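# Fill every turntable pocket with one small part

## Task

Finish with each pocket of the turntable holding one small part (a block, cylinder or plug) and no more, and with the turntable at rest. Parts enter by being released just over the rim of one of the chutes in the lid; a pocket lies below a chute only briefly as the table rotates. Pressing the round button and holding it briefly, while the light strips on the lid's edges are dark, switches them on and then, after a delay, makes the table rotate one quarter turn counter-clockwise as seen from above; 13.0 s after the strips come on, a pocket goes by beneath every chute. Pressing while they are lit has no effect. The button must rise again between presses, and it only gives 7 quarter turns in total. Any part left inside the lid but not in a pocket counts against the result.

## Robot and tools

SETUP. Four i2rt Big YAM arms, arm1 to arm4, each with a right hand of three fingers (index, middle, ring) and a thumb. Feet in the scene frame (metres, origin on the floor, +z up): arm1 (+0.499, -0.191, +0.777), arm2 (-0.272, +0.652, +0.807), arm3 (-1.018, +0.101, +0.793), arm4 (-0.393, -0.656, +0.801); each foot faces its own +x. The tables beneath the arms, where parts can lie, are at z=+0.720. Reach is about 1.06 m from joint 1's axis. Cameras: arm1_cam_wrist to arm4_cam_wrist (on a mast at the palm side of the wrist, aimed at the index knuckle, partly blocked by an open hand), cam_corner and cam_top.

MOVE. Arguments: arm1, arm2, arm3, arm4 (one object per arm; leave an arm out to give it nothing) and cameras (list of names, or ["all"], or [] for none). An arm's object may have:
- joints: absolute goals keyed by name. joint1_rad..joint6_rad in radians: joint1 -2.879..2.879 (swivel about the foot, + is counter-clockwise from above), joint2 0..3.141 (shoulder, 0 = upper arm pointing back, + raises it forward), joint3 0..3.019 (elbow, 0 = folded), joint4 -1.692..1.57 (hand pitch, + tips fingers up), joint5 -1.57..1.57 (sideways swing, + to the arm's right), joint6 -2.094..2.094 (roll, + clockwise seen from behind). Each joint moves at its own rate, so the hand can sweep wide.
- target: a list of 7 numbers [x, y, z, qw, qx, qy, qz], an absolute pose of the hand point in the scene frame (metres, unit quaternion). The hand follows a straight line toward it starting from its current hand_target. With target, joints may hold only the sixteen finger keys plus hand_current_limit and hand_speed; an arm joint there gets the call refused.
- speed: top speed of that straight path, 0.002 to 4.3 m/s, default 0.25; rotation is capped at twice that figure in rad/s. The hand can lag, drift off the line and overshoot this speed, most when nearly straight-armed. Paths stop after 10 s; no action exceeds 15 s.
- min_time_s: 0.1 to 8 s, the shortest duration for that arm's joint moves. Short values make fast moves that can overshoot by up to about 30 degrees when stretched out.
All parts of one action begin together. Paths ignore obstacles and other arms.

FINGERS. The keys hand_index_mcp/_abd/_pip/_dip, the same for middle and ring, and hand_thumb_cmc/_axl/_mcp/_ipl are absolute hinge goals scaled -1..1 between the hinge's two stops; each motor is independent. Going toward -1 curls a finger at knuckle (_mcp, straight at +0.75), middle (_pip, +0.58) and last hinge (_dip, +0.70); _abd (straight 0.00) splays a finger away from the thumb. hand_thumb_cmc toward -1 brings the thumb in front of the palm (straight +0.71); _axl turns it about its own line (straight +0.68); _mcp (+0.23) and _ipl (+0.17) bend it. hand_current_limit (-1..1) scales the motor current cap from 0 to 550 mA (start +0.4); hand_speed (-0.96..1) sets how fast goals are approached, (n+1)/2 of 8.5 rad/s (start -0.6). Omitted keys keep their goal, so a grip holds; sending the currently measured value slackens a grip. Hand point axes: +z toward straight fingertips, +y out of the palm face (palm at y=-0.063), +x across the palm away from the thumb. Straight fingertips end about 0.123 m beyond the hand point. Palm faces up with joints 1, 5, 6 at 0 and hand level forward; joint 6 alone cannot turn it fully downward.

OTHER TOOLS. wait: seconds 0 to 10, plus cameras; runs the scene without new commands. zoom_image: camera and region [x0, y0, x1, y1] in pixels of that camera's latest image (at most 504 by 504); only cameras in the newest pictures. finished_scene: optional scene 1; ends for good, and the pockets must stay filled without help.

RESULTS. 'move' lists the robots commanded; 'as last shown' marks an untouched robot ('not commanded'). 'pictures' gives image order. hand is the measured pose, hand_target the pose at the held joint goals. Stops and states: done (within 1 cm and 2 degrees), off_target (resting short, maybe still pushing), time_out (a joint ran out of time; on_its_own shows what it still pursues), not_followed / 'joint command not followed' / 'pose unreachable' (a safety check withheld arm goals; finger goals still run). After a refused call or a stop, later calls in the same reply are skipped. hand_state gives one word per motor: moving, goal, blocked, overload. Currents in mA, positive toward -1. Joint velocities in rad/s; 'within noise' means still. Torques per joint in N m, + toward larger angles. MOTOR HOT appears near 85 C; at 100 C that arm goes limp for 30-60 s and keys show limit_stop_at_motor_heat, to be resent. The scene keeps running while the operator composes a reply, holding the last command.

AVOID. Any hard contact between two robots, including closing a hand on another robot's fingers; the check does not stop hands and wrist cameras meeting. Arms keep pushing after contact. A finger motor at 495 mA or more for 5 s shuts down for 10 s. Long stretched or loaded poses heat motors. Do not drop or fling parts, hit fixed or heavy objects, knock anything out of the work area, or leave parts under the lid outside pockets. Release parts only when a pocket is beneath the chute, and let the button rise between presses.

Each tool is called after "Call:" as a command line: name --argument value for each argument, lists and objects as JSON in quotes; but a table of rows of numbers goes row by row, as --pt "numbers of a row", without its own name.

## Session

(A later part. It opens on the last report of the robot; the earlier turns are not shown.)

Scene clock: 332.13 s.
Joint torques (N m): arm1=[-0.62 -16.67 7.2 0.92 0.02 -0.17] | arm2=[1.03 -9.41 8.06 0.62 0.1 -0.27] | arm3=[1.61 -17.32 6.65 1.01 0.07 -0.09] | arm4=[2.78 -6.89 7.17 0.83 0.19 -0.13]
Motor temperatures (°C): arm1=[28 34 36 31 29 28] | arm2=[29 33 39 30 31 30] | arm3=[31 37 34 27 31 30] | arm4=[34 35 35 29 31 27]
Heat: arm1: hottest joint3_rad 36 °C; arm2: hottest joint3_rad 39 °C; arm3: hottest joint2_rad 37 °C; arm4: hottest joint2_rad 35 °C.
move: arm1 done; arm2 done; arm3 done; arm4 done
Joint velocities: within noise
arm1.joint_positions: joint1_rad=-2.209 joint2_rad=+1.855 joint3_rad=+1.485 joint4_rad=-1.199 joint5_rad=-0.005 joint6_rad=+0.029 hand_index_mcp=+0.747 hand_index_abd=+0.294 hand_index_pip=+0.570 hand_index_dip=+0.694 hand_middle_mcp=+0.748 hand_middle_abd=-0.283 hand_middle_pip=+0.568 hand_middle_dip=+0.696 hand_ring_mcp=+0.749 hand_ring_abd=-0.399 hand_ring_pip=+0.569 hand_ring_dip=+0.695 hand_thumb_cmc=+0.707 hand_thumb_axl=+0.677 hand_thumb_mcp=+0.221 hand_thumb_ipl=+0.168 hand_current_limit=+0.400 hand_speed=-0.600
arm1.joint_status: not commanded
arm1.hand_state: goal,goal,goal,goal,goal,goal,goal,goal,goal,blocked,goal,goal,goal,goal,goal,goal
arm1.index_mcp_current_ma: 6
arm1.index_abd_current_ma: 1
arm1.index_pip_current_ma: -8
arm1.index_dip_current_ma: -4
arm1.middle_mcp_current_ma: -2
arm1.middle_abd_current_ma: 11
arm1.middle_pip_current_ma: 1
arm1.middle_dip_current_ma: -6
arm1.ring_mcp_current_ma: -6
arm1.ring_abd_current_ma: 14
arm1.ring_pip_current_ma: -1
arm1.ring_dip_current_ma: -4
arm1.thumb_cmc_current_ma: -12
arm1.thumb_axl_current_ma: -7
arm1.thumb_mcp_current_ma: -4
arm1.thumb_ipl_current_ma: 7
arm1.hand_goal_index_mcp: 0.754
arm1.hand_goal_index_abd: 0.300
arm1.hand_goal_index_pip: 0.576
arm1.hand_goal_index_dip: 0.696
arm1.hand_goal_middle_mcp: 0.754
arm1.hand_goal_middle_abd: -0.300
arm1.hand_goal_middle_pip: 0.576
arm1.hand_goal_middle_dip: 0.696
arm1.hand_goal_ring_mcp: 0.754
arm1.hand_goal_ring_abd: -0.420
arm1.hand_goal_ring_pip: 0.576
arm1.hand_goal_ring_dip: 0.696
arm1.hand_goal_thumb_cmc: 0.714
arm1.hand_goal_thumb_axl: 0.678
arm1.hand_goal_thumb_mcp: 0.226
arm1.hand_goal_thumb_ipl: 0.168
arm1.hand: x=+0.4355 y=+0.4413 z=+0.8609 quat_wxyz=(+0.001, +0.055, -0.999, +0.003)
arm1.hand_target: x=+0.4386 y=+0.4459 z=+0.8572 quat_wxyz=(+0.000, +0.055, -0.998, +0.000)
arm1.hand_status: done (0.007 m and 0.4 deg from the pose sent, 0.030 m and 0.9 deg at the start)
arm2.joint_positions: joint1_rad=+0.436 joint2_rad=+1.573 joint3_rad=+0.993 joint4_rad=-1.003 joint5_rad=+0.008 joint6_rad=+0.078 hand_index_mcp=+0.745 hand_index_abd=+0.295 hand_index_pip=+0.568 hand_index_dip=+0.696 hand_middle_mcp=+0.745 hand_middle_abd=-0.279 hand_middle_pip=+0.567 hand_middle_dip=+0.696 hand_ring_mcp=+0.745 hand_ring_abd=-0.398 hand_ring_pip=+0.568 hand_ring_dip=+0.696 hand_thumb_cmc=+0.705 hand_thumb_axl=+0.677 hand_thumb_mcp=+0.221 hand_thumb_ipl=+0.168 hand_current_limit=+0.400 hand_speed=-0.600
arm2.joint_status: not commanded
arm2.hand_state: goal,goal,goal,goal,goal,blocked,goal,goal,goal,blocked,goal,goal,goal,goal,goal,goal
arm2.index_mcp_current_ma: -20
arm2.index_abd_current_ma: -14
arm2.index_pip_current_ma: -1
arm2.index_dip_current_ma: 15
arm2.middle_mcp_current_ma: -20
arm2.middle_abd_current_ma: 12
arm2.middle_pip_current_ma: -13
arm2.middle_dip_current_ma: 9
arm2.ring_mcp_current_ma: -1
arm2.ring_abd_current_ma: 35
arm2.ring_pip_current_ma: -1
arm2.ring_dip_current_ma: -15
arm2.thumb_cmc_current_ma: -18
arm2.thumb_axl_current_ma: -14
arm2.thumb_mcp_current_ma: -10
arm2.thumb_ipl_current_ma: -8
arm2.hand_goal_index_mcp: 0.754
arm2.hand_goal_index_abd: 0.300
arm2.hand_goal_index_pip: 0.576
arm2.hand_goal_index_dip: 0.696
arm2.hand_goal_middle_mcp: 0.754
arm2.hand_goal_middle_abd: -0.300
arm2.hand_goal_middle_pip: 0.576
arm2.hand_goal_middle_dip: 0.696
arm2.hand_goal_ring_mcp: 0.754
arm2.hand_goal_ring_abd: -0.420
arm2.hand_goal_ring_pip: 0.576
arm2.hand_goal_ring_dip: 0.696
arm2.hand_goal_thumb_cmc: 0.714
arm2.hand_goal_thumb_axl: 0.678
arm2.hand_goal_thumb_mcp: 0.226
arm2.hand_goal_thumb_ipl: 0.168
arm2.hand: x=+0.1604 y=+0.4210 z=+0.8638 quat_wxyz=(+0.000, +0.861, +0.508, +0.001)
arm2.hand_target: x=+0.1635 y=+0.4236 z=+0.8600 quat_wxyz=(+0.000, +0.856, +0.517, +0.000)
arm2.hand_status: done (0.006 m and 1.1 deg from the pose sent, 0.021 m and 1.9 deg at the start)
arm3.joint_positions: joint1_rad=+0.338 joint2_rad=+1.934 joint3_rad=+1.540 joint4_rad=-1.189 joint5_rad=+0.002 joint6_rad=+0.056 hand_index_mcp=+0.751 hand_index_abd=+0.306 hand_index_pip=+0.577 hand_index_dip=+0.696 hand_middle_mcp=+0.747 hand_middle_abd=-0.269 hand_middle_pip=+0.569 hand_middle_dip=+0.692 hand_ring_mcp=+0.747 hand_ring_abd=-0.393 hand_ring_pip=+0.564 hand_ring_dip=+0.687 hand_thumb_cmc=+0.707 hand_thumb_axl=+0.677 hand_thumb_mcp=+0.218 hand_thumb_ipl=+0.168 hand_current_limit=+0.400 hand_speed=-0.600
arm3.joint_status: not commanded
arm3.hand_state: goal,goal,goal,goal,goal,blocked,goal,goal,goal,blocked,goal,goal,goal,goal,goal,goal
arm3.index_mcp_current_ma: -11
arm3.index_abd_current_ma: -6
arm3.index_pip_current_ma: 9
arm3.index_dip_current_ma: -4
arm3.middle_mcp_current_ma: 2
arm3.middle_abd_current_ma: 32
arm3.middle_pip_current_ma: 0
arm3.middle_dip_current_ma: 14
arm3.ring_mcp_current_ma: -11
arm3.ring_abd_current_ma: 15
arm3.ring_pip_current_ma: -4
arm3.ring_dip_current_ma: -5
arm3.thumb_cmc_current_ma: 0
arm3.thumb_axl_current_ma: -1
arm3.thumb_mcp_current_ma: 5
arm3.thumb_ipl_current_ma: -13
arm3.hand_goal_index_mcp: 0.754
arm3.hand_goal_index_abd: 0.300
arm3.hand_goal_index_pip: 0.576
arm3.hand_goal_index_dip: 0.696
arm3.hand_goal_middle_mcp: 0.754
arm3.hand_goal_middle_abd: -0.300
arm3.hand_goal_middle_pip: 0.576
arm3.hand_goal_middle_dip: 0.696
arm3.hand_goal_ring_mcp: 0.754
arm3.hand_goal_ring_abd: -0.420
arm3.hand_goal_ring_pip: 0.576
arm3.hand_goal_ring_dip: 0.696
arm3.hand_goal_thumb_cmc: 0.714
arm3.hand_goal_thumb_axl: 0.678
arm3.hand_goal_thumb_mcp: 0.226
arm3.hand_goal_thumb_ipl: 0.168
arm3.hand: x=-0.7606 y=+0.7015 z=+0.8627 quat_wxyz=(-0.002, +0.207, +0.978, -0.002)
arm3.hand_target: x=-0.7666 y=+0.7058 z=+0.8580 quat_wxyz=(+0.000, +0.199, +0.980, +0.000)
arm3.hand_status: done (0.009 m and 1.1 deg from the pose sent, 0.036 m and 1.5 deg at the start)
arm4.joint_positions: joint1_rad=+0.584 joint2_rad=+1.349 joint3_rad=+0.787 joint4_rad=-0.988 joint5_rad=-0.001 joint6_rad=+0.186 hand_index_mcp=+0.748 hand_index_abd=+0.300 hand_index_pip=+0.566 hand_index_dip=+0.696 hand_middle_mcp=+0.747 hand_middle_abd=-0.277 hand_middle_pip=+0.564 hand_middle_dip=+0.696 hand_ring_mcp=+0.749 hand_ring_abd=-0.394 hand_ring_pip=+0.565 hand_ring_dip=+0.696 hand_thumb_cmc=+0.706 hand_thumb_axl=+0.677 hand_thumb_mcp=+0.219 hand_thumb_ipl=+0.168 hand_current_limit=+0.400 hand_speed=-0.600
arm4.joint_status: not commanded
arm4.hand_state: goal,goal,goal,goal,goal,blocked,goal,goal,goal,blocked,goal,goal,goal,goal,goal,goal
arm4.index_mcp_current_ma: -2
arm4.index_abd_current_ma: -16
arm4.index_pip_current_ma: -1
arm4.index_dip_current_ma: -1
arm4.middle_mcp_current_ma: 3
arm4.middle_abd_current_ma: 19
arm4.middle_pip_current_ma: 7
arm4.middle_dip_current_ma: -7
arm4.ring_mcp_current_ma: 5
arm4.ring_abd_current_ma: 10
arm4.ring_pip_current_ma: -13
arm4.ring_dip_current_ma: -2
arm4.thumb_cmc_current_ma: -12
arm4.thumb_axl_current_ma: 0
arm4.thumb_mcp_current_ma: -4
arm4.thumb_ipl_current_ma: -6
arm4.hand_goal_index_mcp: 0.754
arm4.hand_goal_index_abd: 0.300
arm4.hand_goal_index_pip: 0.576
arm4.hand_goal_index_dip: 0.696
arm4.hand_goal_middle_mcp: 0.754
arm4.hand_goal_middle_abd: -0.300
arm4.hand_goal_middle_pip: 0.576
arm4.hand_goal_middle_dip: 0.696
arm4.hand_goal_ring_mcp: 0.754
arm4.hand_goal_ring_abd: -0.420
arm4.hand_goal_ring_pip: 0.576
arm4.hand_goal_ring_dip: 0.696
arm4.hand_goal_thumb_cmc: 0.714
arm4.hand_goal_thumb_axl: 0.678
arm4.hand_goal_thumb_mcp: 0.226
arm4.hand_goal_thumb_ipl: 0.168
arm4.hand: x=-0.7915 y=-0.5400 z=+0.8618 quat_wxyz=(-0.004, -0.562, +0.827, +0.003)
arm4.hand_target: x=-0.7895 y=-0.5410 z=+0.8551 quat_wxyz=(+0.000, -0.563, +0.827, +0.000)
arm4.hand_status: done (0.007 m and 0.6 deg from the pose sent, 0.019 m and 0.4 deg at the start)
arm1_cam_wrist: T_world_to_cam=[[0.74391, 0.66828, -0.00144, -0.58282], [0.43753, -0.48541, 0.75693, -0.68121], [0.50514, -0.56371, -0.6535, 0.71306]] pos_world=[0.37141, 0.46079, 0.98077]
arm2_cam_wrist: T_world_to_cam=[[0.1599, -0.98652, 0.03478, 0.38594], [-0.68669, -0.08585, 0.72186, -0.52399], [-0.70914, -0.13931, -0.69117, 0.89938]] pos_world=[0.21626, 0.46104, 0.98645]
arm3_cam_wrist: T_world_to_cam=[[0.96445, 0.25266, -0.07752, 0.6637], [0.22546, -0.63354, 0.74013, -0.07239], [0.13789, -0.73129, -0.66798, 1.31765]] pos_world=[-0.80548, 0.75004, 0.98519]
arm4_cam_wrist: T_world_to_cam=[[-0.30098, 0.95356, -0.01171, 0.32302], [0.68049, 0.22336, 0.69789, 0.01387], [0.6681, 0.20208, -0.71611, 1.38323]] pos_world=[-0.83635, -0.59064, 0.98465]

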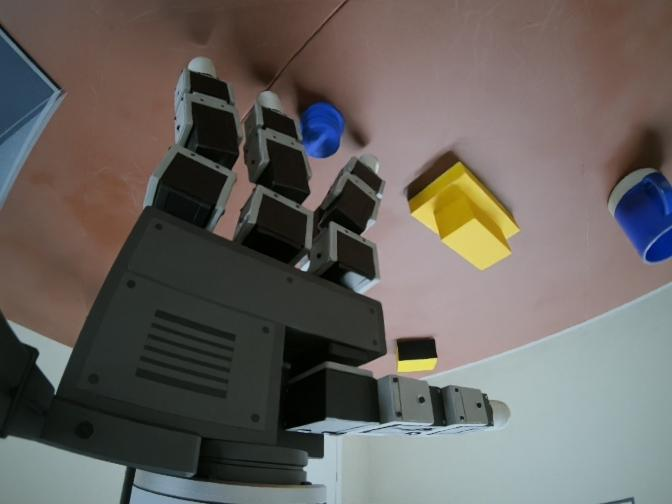

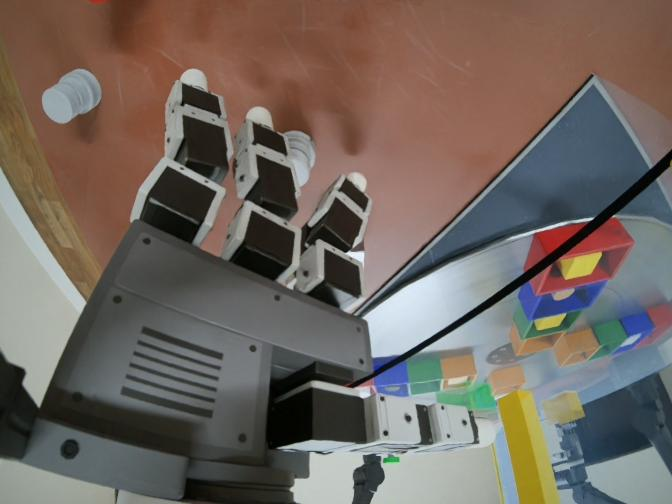

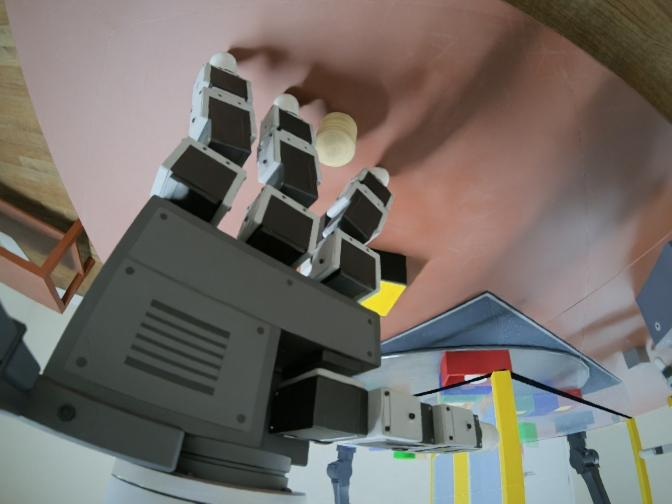

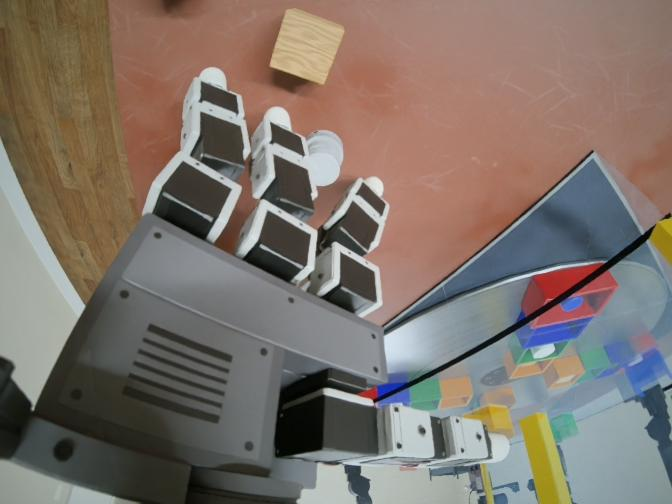

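Call:
move --arm1 '{"target": [0.4385, 0.446, 0.846, 0, -0.0555, 0.9985, 0], "speed": 0.1}' --arm2 '{"target": [0.1635, 0.4236, 0.846, 0, 0.8563, 0.5165, 0], "speed": 0.1}' --arm3 '{"target": [-0.7665, 0.706, 0.846, 0, 0.1985, 0.9801, 0], "speed": 0.1}' --arm4 '{"target": [-0.7896, -0.541, 0.844, 0, -0.5628, 0.8266, 0], "speed": 0.1}'

Call:
move --arm1 '{"joints": {"hand_index_abd": -0.1, "hand_middle_abd": 0.1}}' --arm2 '{"joints": {"hand_index_abd": -0.1, "hand_middle_abd": 0.1}}' --arm3 '{"joints": {"hand_index_abd": -0.1, "hand_middle_abd": 0.1}}' --arm4 '{"joints": {"hand_index_abd": -0.1, "hand_middle_abd": 0.1}}' --cameras '["arm1_cam_wrist", "arm2_cam_wrist", "arm3_cam_wrist", "arm4_cam_wrist"]'

Scene clock: 347.10 s.
Joint torques (N m): arm1=[-0.73 -16.67 7.05 0.85 0.04 -0.18] | arm2=[0.67 -9.17 7.69 0.53 0.1 -0.25] | arm3=[1.61 -16.62 5.85 1.31 0.09 -0.09] | arm4=[2.78 -7 7.01 0.83 0.19 -0.13]
Motor temperatures (°C): arm1=[28 34 36 31 29 28] | arm2=[29 32 38 30 31 30] | arm3=[31 37 34 27 31 30] | arm4=[34 35 35 29 31 27]
Heat: arm1: hottest joint3_rad 36 °C; arm2: hottest joint3_rad 38 °C; arm3: hottest joint2_rad 37 °C; arm4: hottest joint2_rad 35 °C.
move: arm1 done; arm2 done; arm3 off_target; arm4 done
Joint velocities: within noise
arm1.joint_positions: joint1_rad=-2.209 joint2_rad=+1.866 joint3_rad=+1.471 joint4_rad=-1.174 joint5_rad=-0.005 joint6_rad=+0.029 hand_index_mcp=+0.747 hand_index_abd=+0.294 hand_index_pip=+0.570 hand_index_dip=+0.694 hand_middle_mcp=+0.748 hand_middle_abd=-0.283 hand_middle_pip=+0.568 hand_middle_dip=+0.696 hand_ring_mcp=+0.749 hand_ring_abd=-0.399 hand_ring_pip=+0.569 hand_ring_dip=+0.695 hand_thumb_cmc=+0.707 hand_thumb_axl=+0.677 hand_thumb_mcp=+0.221 hand_thumb_ipl=+0.168 hand_current_limit=+0.400 hand_speed=-0.600
arm1.joint_status: not commanded
arm1.hand_state: goal,goal,goal,goal,goal,goal,goal,goal,goal,blocked,goal,goal,goal,goal,goal,goal
arm1.index_mcp_current_ma: 9
arm1.index_abd_current_ma: 4
arm1.index_pip_current_ma: -8
arm1.index_dip_current_ma: -7
arm1.middle_mcp_current_ma: -5
arm1.middle_abd_current_ma: 8
arm1.middle_pip_current_ma: 1
arm1.middle_dip_current_ma: -7
arm1.ring_mcp_current_ma: -8
arm1.ring_abd_current_ma: 15
arm1.ring_pip_current_ma: -3
arm1.ring_dip_current_ma: -9
arm1.thumb_cmc_current_ma: -5
arm1.thumb_axl_current_ma: -9
arm1.thumb_mcp_current_ma: -3
arm1.thumb_ipl_current_ma: 5
arm1.hand_goal_index_mcp: 0.754
arm1.hand_goal_index_abd: 0.300
arm1.hand_goal_index_pip: 0.576
arm1.hand_goal_index_dip: 0.696
arm1.hand_goal_middle_mcp: 0.754
arm1.hand_goal_middle_abd: -0.300
arm1.hand_goal_middle_pip: 0.576
arm1.hand_goal_middle_dip: 0.696
arm1.hand_goal_ring_mcp: 0.754
arm1.hand_goal_ring_abd: -0.420
arm1.hand_goal_ring_pip: 0.576
arm1.hand_goal_ring_dip: 0.696
arm1.hand_goal_thumb_cmc: 0.714
arm1.hand_goal_thumb_axl: 0.678
arm1.hand_goal_thumb_mcp: 0.226
arm1.hand_goal_thumb_ipl: 0.168
arm1.hand: x=+0.4355 y=+0.4415 z=+0.8504 quat_wxyz=(+0.001, +0.055, -0.998, +0.003)
arm1.hand_target: x=+0.4386 y=+0.4458 z=+0.8459 quat_wxyz=(+0.000, +0.056, -0.998, +0.000)
arm1.hand_status: done (0.007 m and 0.4 deg from the pose sent, 0.016 m and 0.4 deg at the start)
arm2.joint_positions: joint1_rad=+0.436 joint2_rad=+1.595 joint3_rad=+0.977 joint4_rad=-0.963 joint5_rad=+0.008 joint6_rad=+0.078 hand_index_mcp=+0.745 hand_index_abd=+0.295 hand_index_pip=+0.568 hand_index_dip=+0.696 hand_middle_mcp=+0.745 hand_middle_abd=-0.279 hand_middle_pip=+0.567 hand_middle_dip=+0.696 hand_ring_mcp=+0.745 hand_ring_abd=-0.398 hand_ring_pip=+0.568 hand_ring_dip=+0.696 hand_thumb_cmc=+0.705 hand_thumb_axl=+0.677 hand_thumb_mcp=+0.221 hand_thumb_ipl=+0.168 hand_current_limit=+0.400 hand_speed=-0.600
arm2.joint_status: not commanded
arm2.hand_state: goal,goal,goal,goal,goal,blocked,goal,goal,goal,blocked,goal,goal,goal,goal,goal,goal
arm2.index_mcp_current_ma: -35
arm2.index_abd_current_ma: -8
arm2.index_pip_current_ma: -9
arm2.index_dip_current_ma: 2
arm2.middle_mcp_current_ma: -15
arm2.middle_abd_current_ma: 26
arm2.middle_pip_current_ma: -6
arm2.middle_dip_current_ma: -3
arm2.ring_mcp_current_ma: -24
arm2.ring_abd_current_ma: 41
arm2.ring_pip_current_ma: -24
arm2.ring_dip_current_ma: -8
arm2.thumb_cmc_current_ma: -5
arm2.thumb_axl_current_ma: -11
arm2.thumb_mcp_current_ma: -19
arm2.thumb_ipl_current_ma: 7
arm2.hand_goal_index_mcp: 0.754
arm2.hand_goal_index_abd: 0.300
arm2.hand_goal_index_pip: 0.576
arm2.hand_goal_index_dip: 0.696
arm2.hand_goal_middle_mcp: 0.754
arm2.hand_goal_middle_abd: -0.300
arm2.hand_goal_middle_pip: 0.576
arm2.hand_goal_middle_dip: 0.696
arm2.hand_goal_ring_mcp: 0.754
arm2.hand_goal_ring_abd: -0.420
arm2.hand_goal_ring_pip: 0.576
arm2.hand_goal_ring_dip: 0.696
arm2.hand_goal_thumb_cmc: 0.714
arm2.hand_goal_thumb_axl: 0.678
arm2.hand_goal_thumb_mcp: 0.226
arm2.hand_goal_thumb_ipl: 0.168
arm2.hand: x=+0.1609 y=+0.4210 z=+0.8503 quat_wxyz=(+0.000, +0.861, +0.508, +0.001)
arm2.hand_target: x=+0.1633 y=+0.4237 z=+0.8460 quat_wxyz=(+0.000, +0.856, +0.516, +0.000)
arm2.hand_status: done (0.006 m and 1.1 deg from the pose sent, 0.018 m and 1.1 deg at the start)
arm3.joint_positions: joint1_rad=+0.338 joint2_rad=+1.934 joint3_rad=+1.536 joint4_rad=-1.168 joint5_rad=+0.002 joint6_rad=+0.056 hand_index_mcp=+0.774 hand_index_abd=+0.306 hand_index_pip=+0.592 hand_index_dip=+0.702 hand_middle_mcp=+0.766 hand_middle_abd=-0.270 hand_middle_pip=+0.583 hand_middle_dip=+0.697 hand_ring_mcp=+0.747 hand_ring_abd=-0.393 hand_ring_pip=+0.564 hand_ring_dip=+0.687 hand_thumb_cmc=+0.707 hand_thumb_axl=+0.677 hand_thumb_mcp=+0.218 hand_thumb_ipl=+0.168 hand_current_limit=+0.400 hand_speed=-0.600
arm3.joint_status: not commanded
arm3.hand_state: blocked,goal,goal,goal,goal,blocked,goal,goal,goal,blocked,goal,goal,goal,goal,goal,goal
arm3.index_mcp_current_ma: -8
arm3.index_abd_current_ma: -3
arm3.index_pip_current_ma: -5
arm3.index_dip_current_ma: -8
arm3.middle_mcp_current_ma: 2
arm3.middle_abd_current_ma: 9
arm3.middle_pip_current_ma: -2
arm3.middle_dip_current_ma: 18
arm3.ring_mcp_current_ma: -3
arm3.ring_abd_current_ma: 10
arm3.ring_pip_current_ma: 7
arm3.ring_dip_current_ma: -14
arm3.thumb_cmc_current_ma: 15
arm3.thumb_axl_current_ma: -4
arm3.thumb_mcp_current_ma: -12
arm3.thumb_ipl_current_ma: -1
arm3.hand_goal_index_mcp: 0.754
arm3.hand_goal_index_abd: 0.300
arm3.hand_goal_index_pip: 0.576
arm3.hand_goal_index_dip: 0.696
arm3.hand_goal_middle_mcp: 0.754
arm3.hand_goal_middle_abd: -0.300
arm3.hand_goal_middle_pip: 0.576
arm3.hand_goal_middle_dip: 0.696
arm3.hand_goal_ring_mcp: 0.754
arm3.hand_goal_ring_abd: -0.420
arm3.hand_goal_ring_pip: 0.576
arm3.hand_goal_ring_dip: 0.696
arm3.hand_goal_thumb_cmc: 0.714
arm3.hand_goal_thumb_axl: 0.678
arm3.hand_goal_thumb_mcp: 0.226
arm3.hand_goal_thumb_ipl: 0.168
arm3.hand: x=-0.7594 y=+0.7046 z=+0.8625 quat_wxyz=(+0.000, +0.207, +0.978, +0.006)
arm3.hand_target: x=-0.7667 y=+0.7056 z=+0.8463 quat_wxyz=(+0.000, +0.199, +0.980, +0.000)
arm3.hand_status: off_target (0.018 m and 1.2 deg from the pose sent, 0.018 m and 1.1 deg at the start)
arm4.joint_positions: joint1_rad=+0.584 joint2_rad=+1.370 joint3_rad=+0.771 joint4_rad=-0.952 joint5_rad=-0.001 joint6_rad=+0.186 hand_index_mcp=+0.748 hand_index_abd=+0.300 hand_index_pip=+0.566 hand_index_dip=+0.696 hand_middle_mcp=+0.747 hand_middle_abd=-0.277 hand_middle_pip=+0.564 hand_middle_dip=+0.696 hand_ring_mcp=+0.749 hand_ring_abd=-0.394 hand_ring_pip=+0.565 hand_ring_dip=+0.696 hand_thumb_cmc=+0.706 hand_thumb_axl=+0.677 hand_thumb_mcp=+0.219 hand_thumb_ipl=+0.168 hand_current_limit=+0.400 hand_speed=-0.600
arm4.joint_status: not commanded
arm4.hand_state: goal,goal,goal,goal,goal,blocked,goal,goal,goal,blocked,goal,goal,goal,goal,goal,goal
arm4.index_mcp_current_ma: -4
arm4.index_abd_current_ma: -10
arm4.index_pip_current_ma: -8
arm4.index_dip_current_ma: 3
arm4.middle_mcp_current_ma: -3
arm4.middle_abd_current_ma: 3
arm4.middle_pip_current_ma: 3
arm4.middle_dip_current_ma: -8
arm4.ring_mcp_current_ma: -1
arm4.ring_abd_current_ma: 20
arm4.ring_pip_current_ma: -4
arm4.ring_dip_current_ma: -1
arm4.thumb_cmc_current_ma: -15
arm4.thumb_axl_current_ma: -1
arm4.thumb_mcp_current_ma: 0
arm4.thumb_ipl_current_ma: -4
arm4.hand_goal_index_mcp: 0.754
arm4.hand_goal_index_abd: 0.300
arm4.hand_goal_index_pip: 0.576
arm4.hand_goal_index_dip: 0.696
arm4.hand_goal_middle_mcp: 0.754
arm4.hand_goal_middle_abd: -0.300
arm4.hand_goal_middle_pip: 0.576
arm4.hand_goal_middle_dip: 0.696
arm4.hand_goal_ring_mcp: 0.754
arm4.hand_goal_ring_abd: -0.420
arm4.hand_goal_ring_pip: 0.576
arm4.hand_goal_ring_dip: 0.696
arm4.hand_goal_thumb_cmc: 0.714
arm4.hand_goal_thumb_axl: 0.678
arm4.hand_goal_thumb_mcp: 0.226
arm4.hand_goal_thumb_ipl: 0.168
arm4.hand: x=-0.7915 y=-0.5401 z=+0.8504 quat_wxyz=(-0.004, -0.562, +0.827, +0.002)
arm4.hand_target: x=-0.7894 y=-0.5410 z=+0.8440 quat_wxyz=(+0.000, -0.563, +0.827, +0.000)
arm4.hand_status: done (0.007 m and 0.5 deg from the pose sent, 0.018 m and 0.6 deg at the start)
pictures: none

Scene clock: 347.77 s.
Joint torques (N m): arm1=[-0.56 -16.44 7.1 0.94 -0.07 -0.17] | arm2=[0.21 -8.7 7.69 0.62 -0.03 -0.27] | arm3=[1.55 -16.79 5.86 1.29 -0.02 -0.09] | arm4=[2.78 -7.12 7.01 0.81 0.14 -0.13]
Motor temperatures (°C): arm1=[28 34 36 31 29 28] | arm2=[29 32 38 30 31 30] | arm3=[31 37 34 27 31 30] | arm4=[34 35 35 29 31 27]
Heat: arm1: hottest joint3_rad 36 °C; arm2: hottest joint3_rad 38 °C; arm3: hottest joint2_rad 37 °C; arm4: hottest joint2_rad 35 °C.
move: arm1 off_target; arm2 off_target; arm3 off_target; arm4 off_target
Joint velocities: within noise
arm1.joint_positions: joint1_rad=-2.209 joint2_rad=+1.866 joint3_rad=+1.471 joint4_rad=-1.174 joint5_rad=-0.002 joint6_rad=+0.029 hand_index_mcp=+0.747 hand_index_abd=+0.160 hand_index_pip=+0.576 hand_index_dip=+0.696 hand_middle_mcp=+0.748 hand_middle_abd=-0.139 hand_middle_pip=+0.573 hand_middle_dip=+0.696 hand_ring_mcp=+0.749 hand_ring_abd=-0.401 hand_ring_pip=+0.569 hand_ring_dip=+0.695 hand_thumb_cmc=+0.707 hand_thumb_axl=+0.677 hand_thumb_mcp=+0.221 hand_thumb_ipl=+0.168 hand_current_limit=+0.400 hand_speed=-0.600
arm1.joint_status: hand_index_abd off_target (ended at +0.160, target -0.100); hand_middle_abd off_target (ended at -0.139, target +0.100)
arm1.hand_state: goal,blocked,goal,goal,goal,blocked,goal,goal,goal,goal,goal,goal,goal,goal,goal,goal
arm1.index_mcp_current_ma: 5
arm1.index_abd_current_ma: 275
arm1.index_pip_current_ma: -3
arm1.index_dip_current_ma: -7
arm1.middle_mcp_current_ma: -9
arm1.middle_abd_current_ma: -241
arm1.middle_pip_current_ma: 5
arm1.middle_dip_current_ma: -3
arm1.ring_mcp_current_ma: -8
arm1.ring_abd_current_ma: 19
arm1.ring_pip_current_ma: 0
arm1.ring_dip_current_ma: -1
arm1.thumb_cmc_current_ma: -9
arm1.thumb_axl_current_ma: -11
arm1.thumb_mcp_current_ma: -9
arm1.thumb_ipl_current_ma: 6
arm1.hand_goal_index_mcp: 0.754
arm1.hand_goal_index_abd: -0.100
arm1.hand_goal_index_pip: 0.576
arm1.hand_goal_index_dip: 0.696
arm1.hand_goal_middle_mcp: 0.754
arm1.hand_goal_middle_abd: 0.100
arm1.hand_goal_middle_pip: 0.576
arm1.hand_goal_middle_dip: 0.696
arm1.hand_goal_ring_mcp: 0.754
arm1.hand_goal_ring_abd: -0.420
arm1.hand_goal_ring_pip: 0.576
arm1.hand_goal_ring_dip: 0.696
arm1.hand_goal_thumb_cmc: 0.714
arm1.hand_goal_thumb_axl: 0.678
arm1.hand_goal_thumb_mcp: 0.226
arm1.hand_goal_thumb_ipl: 0.168
arm1.hand: x=+0.4359 y=+0.4416 z=+0.8504 quat_wxyz=(+0.000, +0.055, -0.998, +0.003)
arm1.hand_target: x=+0.4386 y=+0.4458 z=+0.8459 quat_wxyz=(+0.000, +0.055, -0.998, +0.000)
arm1.hand_status: not commanded
arm2.joint_positions: joint1_rad=+0.436 joint2_rad=+1.595 joint3_rad=+0.977 joint4_rad=-0.963 joint5_rad=+0.011 joint6_rad=+0.078 hand_index_mcp=+0.745 hand_index_abd=+0.210 hand_index_pip=+0.578 hand_index_dip=+0.696 hand_middle_mcp=+0.745 hand_middle_abd=-0.176 hand_middle_pip=+0.572 hand_middle_dip=+0.694 hand_ring_mcp=+0.745 hand_ring_abd=-0.400 hand_ring_pip=+0.568 hand_ring_dip=+0.696 hand_thumb_cmc=+0.705 hand_thumb_axl=+0.677 hand_thumb_mcp=+0.221 hand_thumb_ipl=+0.168 hand_current_limit=+0.400 hand_speed=-0.600
arm2.joint_status: hand_index_abd off_target (ended at +0.210, target -0.100); hand_middle_abd off_target (ended at -0.176, target +0.100)
arm2.hand_state: goal,blocked,goal,goal,goal,blocked,goal,goal,goal,goal,goal,goal,goal,goal,goal,goal
arm2.index_mcp_current_ma: -30
arm2.index_abd_current_ma: 387
arm2.index_pip_current_ma: 22
arm2.index_dip_current_ma: 2
arm2.middle_mcp_current_ma: -17
arm2.middle_abd_current_ma: -385
arm2.middle_pip_current_ma: -1
arm2.middle_dip_current_ma: -18
arm2.ring_mcp_current_ma: -25
arm2.ring_abd_current_ma: 30
arm2.ring_pip_current_ma: -17
arm2.ring_dip_current_ma: -4
arm2.thumb_cmc_current_ma: 1
arm2.thumb_axl_current_ma: 5
arm2.thumb_mcp_current_ma: -24
arm2.thumb_ipl_current_ma: 7
arm2.hand_goal_index_mcp: 0.754
arm2.hand_goal_index_abd: -0.100
arm2.hand_goal_index_pip: 0.576
arm2.hand_goal_index_dip: 0.696
arm2.hand_goal_middle_mcp: 0.754
arm2.hand_goal_middle_abd: 0.100
arm2.hand_goal_middle_pip: 0.576
arm2.hand_goal_middle_dip: 0.696
arm2.hand_goal_ring_mcp: 0.754
arm2.hand_goal_ring_abd: -0.420
arm2.hand_goal_ring_pip: 0.576
arm2.hand_goal_ring_dip: 0.696
arm2.hand_goal_thumb_cmc: 0.714
arm2.hand_goal_thumb_axl: 0.678
arm2.hand_goal_thumb_mcp: 0.226
arm2.hand_goal_thumb_ipl: 0.168
arm2.hand: x=+0.1606 y=+0.4205 z=+0.8504 quat_wxyz=(+0.001, +0.861, +0.508, +0.000)
arm2.hand_target: x=+0.1634 y=+0.4237 z=+0.8460 quat_wxyz=(+0.000, +0.856, +0.516, +0.000)
arm2.hand_status: not commanded
arm3.joint_positions: joint1_rad=+0.338 joint2_rad=+1.934 joint3_rad=+1.536 joint4_rad=-1.168 joint5_rad=+0.004 joint6_rad=+0.056 hand_index_mcp=+0.775 hand_index_abd=+0.292 hand_index_pip=+0.592 hand_index_dip=+0.702 hand_middle_mcp=+0.766 hand_middle_abd=-0.269 hand_middle_pip=+0.583 hand_middle_dip=+0.697 hand_ring_mcp=+0.747 hand_ring_abd=-0.393 hand_ring_pip=+0.564 hand_ring_dip=+0.687 hand_thumb_cmc=+0.707 hand_thumb_axl=+0.677 hand_thumb_mcp=+0.218 hand_thumb_ipl=+0.168 hand_current_limit=+0.400 hand_speed=-0.600
arm3.joint_status: hand_index_abd off_target (ended at +0.292, target -0.100); hand_middle_abd off_target (ended at -0.269, target +0.100)
arm3.hand_state: blocked,blocked,goal,goal,goal,blocked,goal,goal,goal,blocked,goal,goal,goal,goal,goal,goal
arm3.index_mcp_current_ma: -5
arm3.index_abd_current_ma: 160
arm3.index_pip_current_ma: 8
arm3.index_dip_current_ma: -10
arm3.middle_mcp_current_ma: -3
arm3.middle_abd_current_ma: -142
arm3.middle_pip_current_ma: 2
arm3.middle_dip_current_ma: 15
arm3.ring_mcp_current_ma: -18
arm3.ring_abd_current_ma: -4
arm3.ring_pip_current_ma: -6
arm3.ring_dip_current_ma: -6
arm3.thumb_cmc_current_ma: 14
arm3.thumb_axl_current_ma: 8
arm3.thumb_mcp_current_ma: -7
arm3.thumb_ipl_current_ma: -3
arm3.hand_goal_index_mcp: 0.754
arm3.hand_goal_index_abd: -0.100
arm3.hand_goal_index_pip: 0.576
arm3.hand_goal_index_dip: 0.696
arm3.hand_goal_middle_mcp: 0.754
arm3.hand_goal_middle_abd: 0.100
arm3.hand_goal_middle_pip: 0.576
arm3.hand_goal_middle_dip: 0.696
arm3.hand_goal_ring_mcp: 0.754
arm3.hand_goal_ring_abd: -0.420
arm3.hand_goal_ring_pip: 0.576
arm3.hand_goal_ring_dip: 0.696
arm3.hand_goal_thumb_cmc: 0.714
arm3.hand_goal_thumb_axl: 0.678
arm3.hand_goal_thumb_mcp: 0.226
arm3.hand_goal_thumb_ipl: 0.168
arm3.hand: x=-0.7590 y=+0.7044 z=+0.8626 quat_wxyz=(+0.001, +0.207, +0.978, +0.006)
arm3.hand_target: x=-0.7666 y=+0.7055 z=+0.8463 quat_wxyz=(+0.000, +0.199, +0.980, +0.000)
arm3.hand_status: not commanded
arm4.joint_positions: joint1_rad=+0.584 joint2_rad=+1.370 joint3_rad=+0.771 joint4_rad=-0.952 joint5_rad=+0.000 joint6_rad=+0.186 hand_index_mcp=+0.748 hand_index_abd=+0.138 hand_index_pip=+0.566 hand_index_dip=+0.686 hand_middle_mcp=+0.747 hand_middle_abd=-0.130 hand_middle_pip=+0.565 hand_middle_dip=+0.684 hand_ring_mcp=+0.749 hand_ring_abd=-0.395 hand_ring_pip=+0.565 hand_ring_dip=+0.696 hand_thumb_cmc=+0.706 hand_thumb_axl=+0.677 hand_thumb_mcp=+0.219 hand_thumb_ipl=+0.168 hand_current_limit=+0.400 hand_speed=-0.600
arm4.joint_status: hand_index_abd off_target (ended at +0.138, target -0.100); hand_middle_abd off_target (ended at -0.130, target +0.100)
arm4.hand_state: goal,blocked,goal,goal,goal,blocked,goal,goal,goal,blocked,goal,goal,goal,goal,goal,goal
arm4.index_mcp_current_ma: -2
arm4.index_abd_current_ma: 98
arm4.index_pip_current_ma: -13
arm4.index_dip_current_ma: 0
arm4.middle_mcp_current_ma: 6
arm4.middle_abd_current_ma: -93
arm4.middle_pip_current_ma: 5
arm4.middle_dip_current_ma: -14
arm4.ring_mcp_current_ma: 5
arm4.ring_abd_current_ma: 15
arm4.ring_pip_current_ma: -15
arm4.ring_dip_current_ma: 3
arm4.thumb_cmc_current_ma: -12
arm4.thumb_axl_current_ma: -3
arm4.thumb_mcp_current_ma: 1
arm4.thumb_ipl_current_ma: -8
arm4.hand_goal_index_mcp: 0.754
arm4.hand_goal_index_abd: -0.100
arm4.hand_goal_index_pip: 0.576
arm4.hand_goal_index_dip: 0.696
arm4.hand_goal_middle_mcp: 0.754
arm4.hand_goal_middle_abd: 0.100
arm4.hand_goal_middle_pip: 0.576
arm4.hand_goal_middle_dip: 0.696
arm4.hand_goal_ring_mcp: 0.754
arm4.hand_goal_ring_abd: -0.420
arm4.hand_goal_ring_pip: 0.576
arm4.hand_goal_ring_dip: 0.696
arm4.hand_goal_thumb_cmc: 0.714
arm4.hand_goal_thumb_axl: 0.678
arm4.hand_goal_thumb_mcp: 0.226
arm4.hand_goal_thumb_ipl: 0.168
arm4.hand: x=-0.7914 y=-0.5399 z=+0.8505 quat_wxyz=(-0.004, -0.562, +0.827, +0.003)
arm4.hand_target: x=-0.7894 y=-0.5410 z=+0.8440 quat_wxyz=(+0.000, -0.563, +0.827, +0.000)
arm4.hand_status: not commanded
arm1_cam_wrist: T_world_to_cam=[[0.74367, 0.66855, 0.00125, -0.58569], [0.43577, -0.48615, 0.75748, -0.67267], [0.50701, -0.56277, -0.65286, 0.70445]] pos_world=[0.37152, 0.46099, 0.97017]
arm2_cam_wrist: T_world_to_cam=[[0.15991, -0.9864, 0.03791, 0.38307], [-0.68653, -0.08354, 0.72229, -0.51551], [-0.7093, -0.14152, -0.69055, 0.89063]] pos_world=[0.21656, 0.46085, 0.97286]
arm3_cam_wrist: T_world_to_cam=[[0.96507, 0.25351, -0.06609, 0.65143], [0.21935, -0.64397, 0.73293, -0.0619], [0.14325, -0.72183, -0.67708, 1.32488]] pos_world=[-0.80488, 0.75133, 0.98547]
arm4_cam_wrist: T_world_to_cam=[[-0.30096, 0.95357, -0.01107, 0.32225], [0.67978, 0.22266, 0.6988, 0.02001], [0.66882, 0.20279, -0.71523, 1.37531]] pos_world=[-0.83645, -0.59064, 0.97325]

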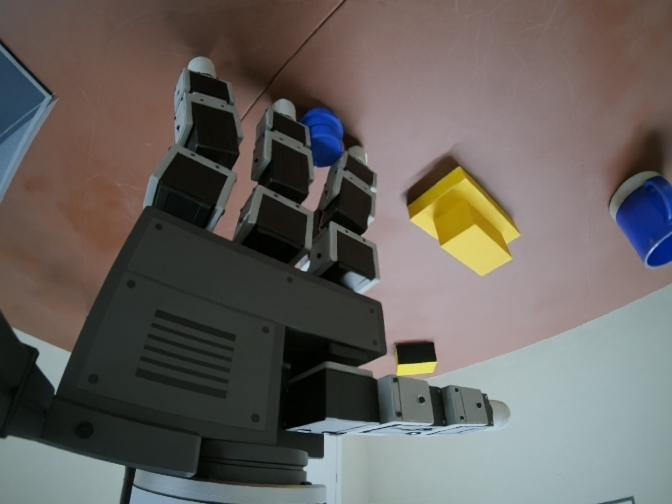

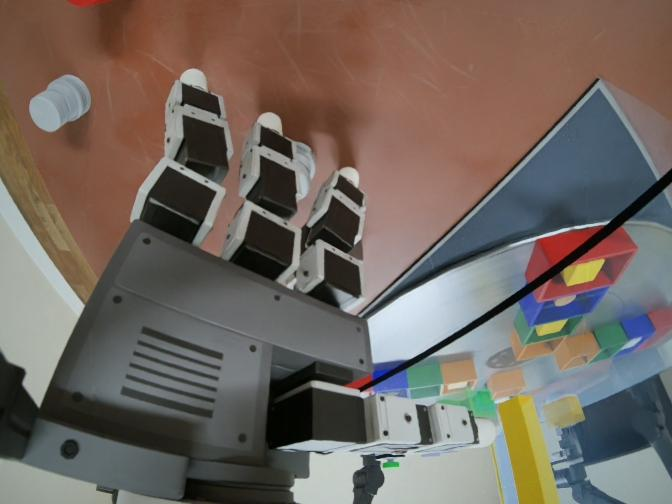

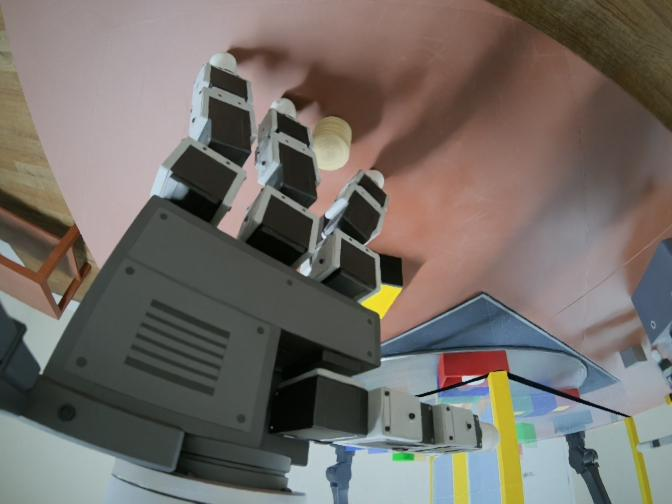

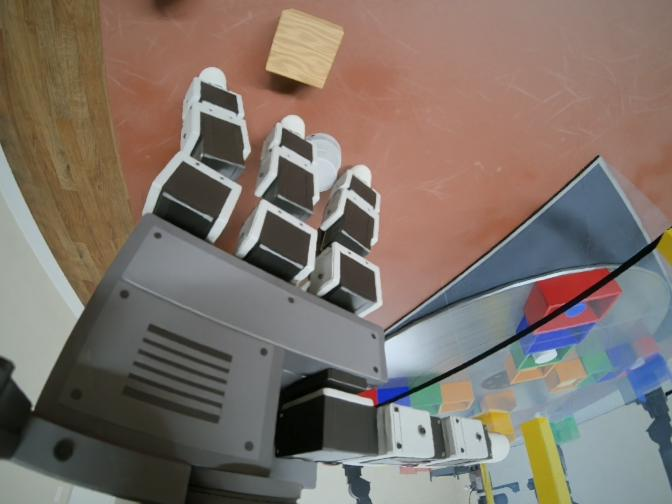

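Call:
move --arm3 '{"target": [-0.7665, 0.706, 0.872, 0, 0.1985, 0.9801, 0], "speed": 0.1}' --cameras '["arm1_cam_wrist", "arm2_cam_wrist", "arm3_cam_wrist", "arm4_cam_wrist"]'

Call:
zoom_image --camera "arm2_cam_wrist" --region '[210, 70, 410, 250]'

Call:
zoom_image --camera "arm3_cam_wrist" --region '[230, 60, 430, 240]'

Call:
zoom_image --camera "arm4_cam_wrist" --region '[210, 70, 410, 250]'

Call:
zoom_image --camera "arm1_cam_wrist" --region '[230, 60, 430, 210]'

Scene clock: 365.30 s.
Joint torques (N m): arm1=[-0.44 -16.79 7.1 0.88 -0.07 -0.16] | arm2=[0.32 -9.52 7.8 0.51 -0.01 -0.25] | arm3=[1.61 -18.2 8.32 -0.12 -0.05 -0.08] | arm4=[2.73 -7.12 6.99 0.83 0.15 -0.13]
Motor temperatures (°C): arm1=[28 34 37 31 29 28] | arm2=[29 33 37 30 31 30] | arm3=[31 37 33 27 31 30] | arm4=[34 35 35 29 31 27]
Heat: arm1: hottest joint3_rad 37 °C; arm2: hottest joint3_rad 37 °C; arm3: hottest joint2_rad 37 °C; arm4: hottest joint2_rad 35 °C.
move: arm3 off_target
Joint velocities: within noise
arm1, arm2, arm4: as last shown
arm1.index_mcp_current_ma: -3
arm1.index_abd_current_ma: 279
arm1.index_pip_current_ma: -7
arm1.index_dip_current_ma: -6
arm1.middle_mcp_current_ma: -4
arm1.middle_abd_current_ma: -239
arm1.middle_pip_current_ma: 6
arm1.middle_dip_current_ma: 0
arm1.ring_mcp_current_ma: -14
arm1.ring_abd_current_ma: 15
arm1.ring_pip_current_ma: -4
arm1.ring_dip_current_ma: -4
arm1.thumb_cmc_current_ma: -7
arm1.thumb_axl_current_ma: -7
arm1.thumb_mcp_current_ma: -3
arm1.thumb_ipl_current_ma: 7
arm2.index_mcp_current_ma: -18
arm2.index_abd_current_ma: 380
arm2.index_pip_current_ma: 9
arm2.index_dip_current_ma: 6
arm2.middle_abd_current_ma: -386
arm2.middle_pip_current_ma: -5
arm2.middle_dip_current_ma: -2
arm2.ring_mcp_current_ma: -20
arm2.ring_abd_current_ma: 28
arm2.ring_pip_current_ma: -11
arm2.ring_dip_current_ma: -8
arm2.thumb_cmc_current_ma: -27
arm2.thumb_mcp_current_ma: -14
arm2.thumb_ipl_current_ma: 4
arm3.joint_positions: joint1_rad=+0.338 joint2_rad=+1.927 joint3_rad=+1.536 joint4_rad=-1.191 joint5_rad=+0.005 joint6_rad=+0.056 hand_index_mcp=+0.750 hand_index_abd=+0.165 hand_index_pip=+0.579 hand_index_dip=+0.690 hand_middle_mcp=+0.745 hand_middle_abd=-0.132 hand_middle_pip=+0.575 hand_middle_dip=+0.686 hand_ring_mcp=+0.747 hand_ring_abd=-0.393 hand_ring_pip=+0.564 hand_ring_dip=+0.687 hand_thumb_cmc=+0.707 hand_thumb_axl=+0.677 hand_thumb_mcp=+0.218 hand_thumb_ipl=+0.168 hand_current_limit=+0.400 hand_speed=-0.600
arm3.joint_status: not commanded
arm3.hand_state: goal,blocked,goal,goal,goal,blocked,goal,goal,goal,blocked,goal,goal,goal,goal,goal,goal
arm3.index_mcp_current_ma: -8
arm3.index_abd_current_ma: 88
arm3.index_pip_current_ma: -5
arm3.index_dip_current_ma: -11
arm3.middle_mcp_current_ma: -9
arm3.middle_abd_current_ma: -72
arm3.middle_pip_current_ma: 5
arm3.middle_dip_current_ma: 6
arm3.ring_mcp_current_ma: -10
arm3.ring_abd_current_ma: 2
arm3.ring_pip_current_ma: 6
arm3.ring_dip_current_ma: -6
arm3.thumb_cmc_current_ma: 15
arm3.thumb_axl_current_ma: -10
arm3.thumb_mcp_current_ma: -5
arm3.thumb_ipl_current_ma: -1
arm3.hand_goal_index_mcp: 0.754
arm3.hand_goal_index_abd: -0.100
arm3.hand_goal_index_pip: 0.576
arm3.hand_goal_index_dip: 0.696
arm3.hand_goal_middle_mcp: 0.754
arm3.hand_goal_middle_abd: 0.100
arm3.hand_goal_middle_pip: 0.576
arm3.hand_goal_middle_dip: 0.696
arm3.hand_goal_ring_mcp: 0.754
arm3.hand_goal_ring_abd: -0.420
arm3.hand_goal_ring_pip: 0.576
arm3.hand_goal_ring_dip: 0.696
arm3.hand_goal_thumb_cmc: 0.714
arm3.hand_goal_thumb_axl: 0.678
arm3.hand_goal_thumb_mcp: 0.226
arm3.hand_goal_thumb_ipl: 0.168
arm3.on_its_own: hand_index_abd moved -0.128 toward your old target -0.100; hand_middle_abd moved +0.137 toward your old target +0.100
arm3.hand: x=-0.7607 y=+0.6994 z=+0.8648 quat_wxyz=(+0.000, +0.207, +0.978, -0.002)
arm3.hand_target: x=-0.7665 y=+0.7058 z=+0.8719 quat_wxyz=(+0.000, +0.199, +0.980, +0.000)
arm3.hand_status: off_target (0.011 m and 1.1 deg from the pose sent, 0.012 m and 1.2 deg at the start)
arm4.index_mcp_current_ma: -4
arm4.index_abd_current_ma: 104
arm4.index_pip_current_ma: -18
arm4.index_dip_current_ma: 6
arm4.middle_mcp_current_ma: -2
arm4.middle_pip_current_ma: 1
arm4.ring_mcp_current_ma: 0
arm4.ring_abd_current_ma: 3
arm4.ring_pip_current_ma: -2
arm4.ring_dip_current_ma: 4
arm4.thumb_axl_current_ma: -1
arm4.thumb_mcp_current_ma: -3
arm4.thumb_ipl_current_ma: 1
arm1_cam_wrist: T_world_to_cam=[[0.74367, 0.66855, 0.00125, -0.58569], [0.43577, -0.48615, 0.75748, -0.67267], [0.50701, -0.56277, -0.65286, 0.70445]] pos_world=[0.37152, 0.46099, 0.97017]
arm2_cam_wrist: T_world_to_cam=[[0.15991, -0.9864, 0.03791, 0.38307], [-0.68653, -0.08354, 0.72229, -0.51551], [-0.7093, -0.14152, -0.69055, 0.89063]] pos_world=[0.21656, 0.46085, 0.97286]
arm3_cam_wrist: T_world_to_cam=[[0.96468, 0.25256, -0.0749, 0.66248], [0.22316, -0.6324, 0.74181, -0.07925], [0.13998, -0.73232, -0.66642, 1.31866]] pos_world=[-0.80598, 0.74825, 0.98719]
arm4_cam_wrist: T_world_to_cam=[[-0.30096, 0.95357, -0.01107, 0.32225], [0.67978, 0.22266, 0.6988, 0.02001], [0.66882, 0.20279, -0.71523, 1.37531]] pos_world=[-0.83645, -0.59064, 0.97325]

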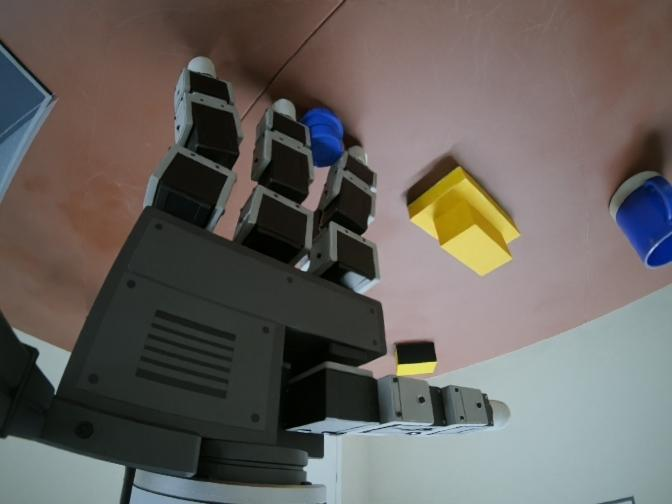

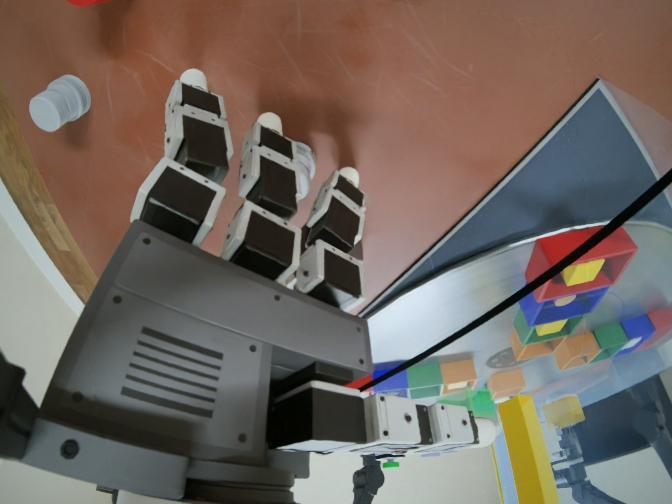

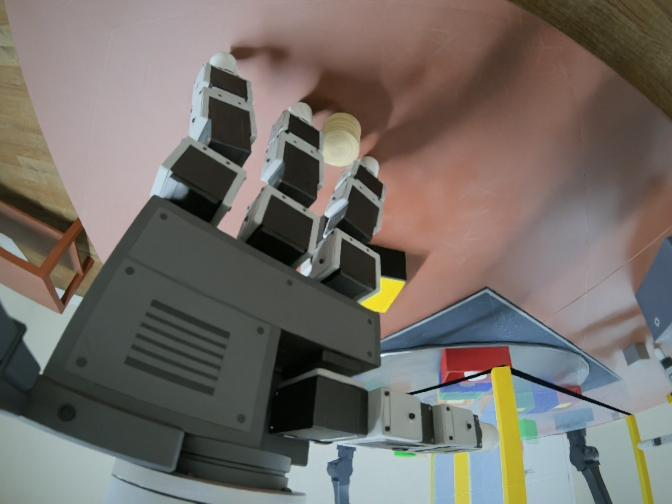

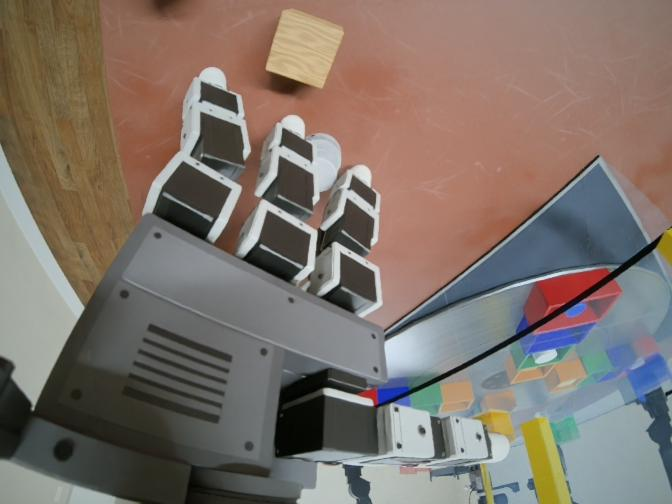

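Scaled by 2.520 from the camera's image (finer frame: 960x720).

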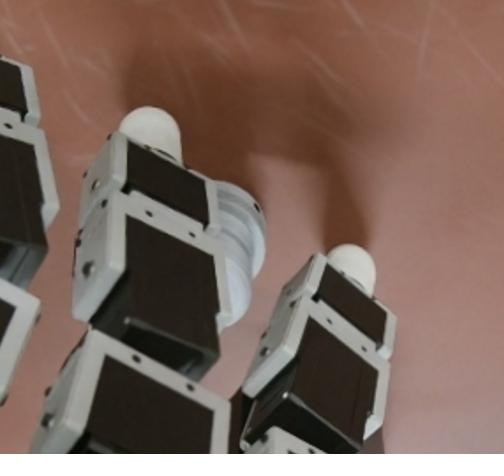

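Scaled by 2.520 from the camera's image (finer frame: 960x720).

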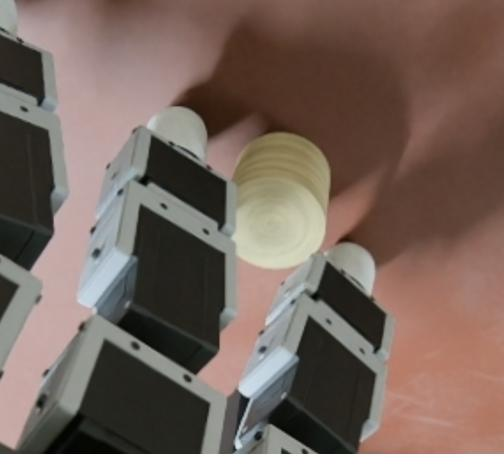

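Scaled by 2.520 from the camera's image (finer frame: 960x720).

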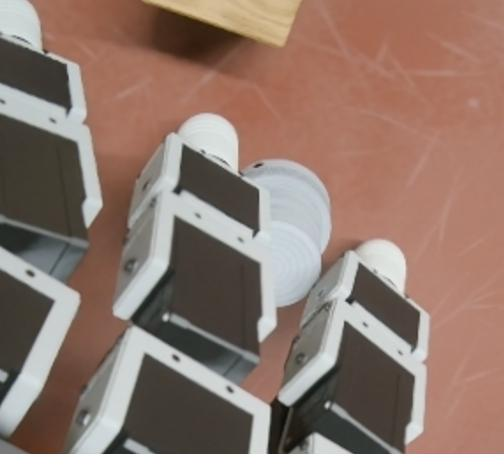

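Scaled by 2.520 from the camera's image (finer frame: 960x720).

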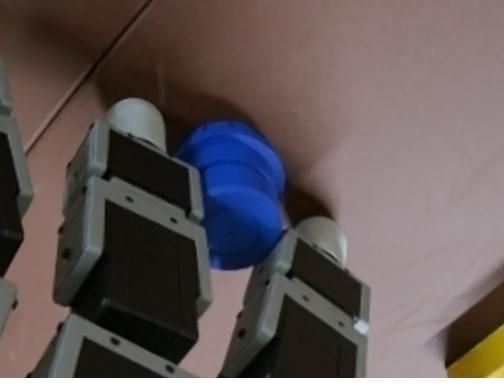

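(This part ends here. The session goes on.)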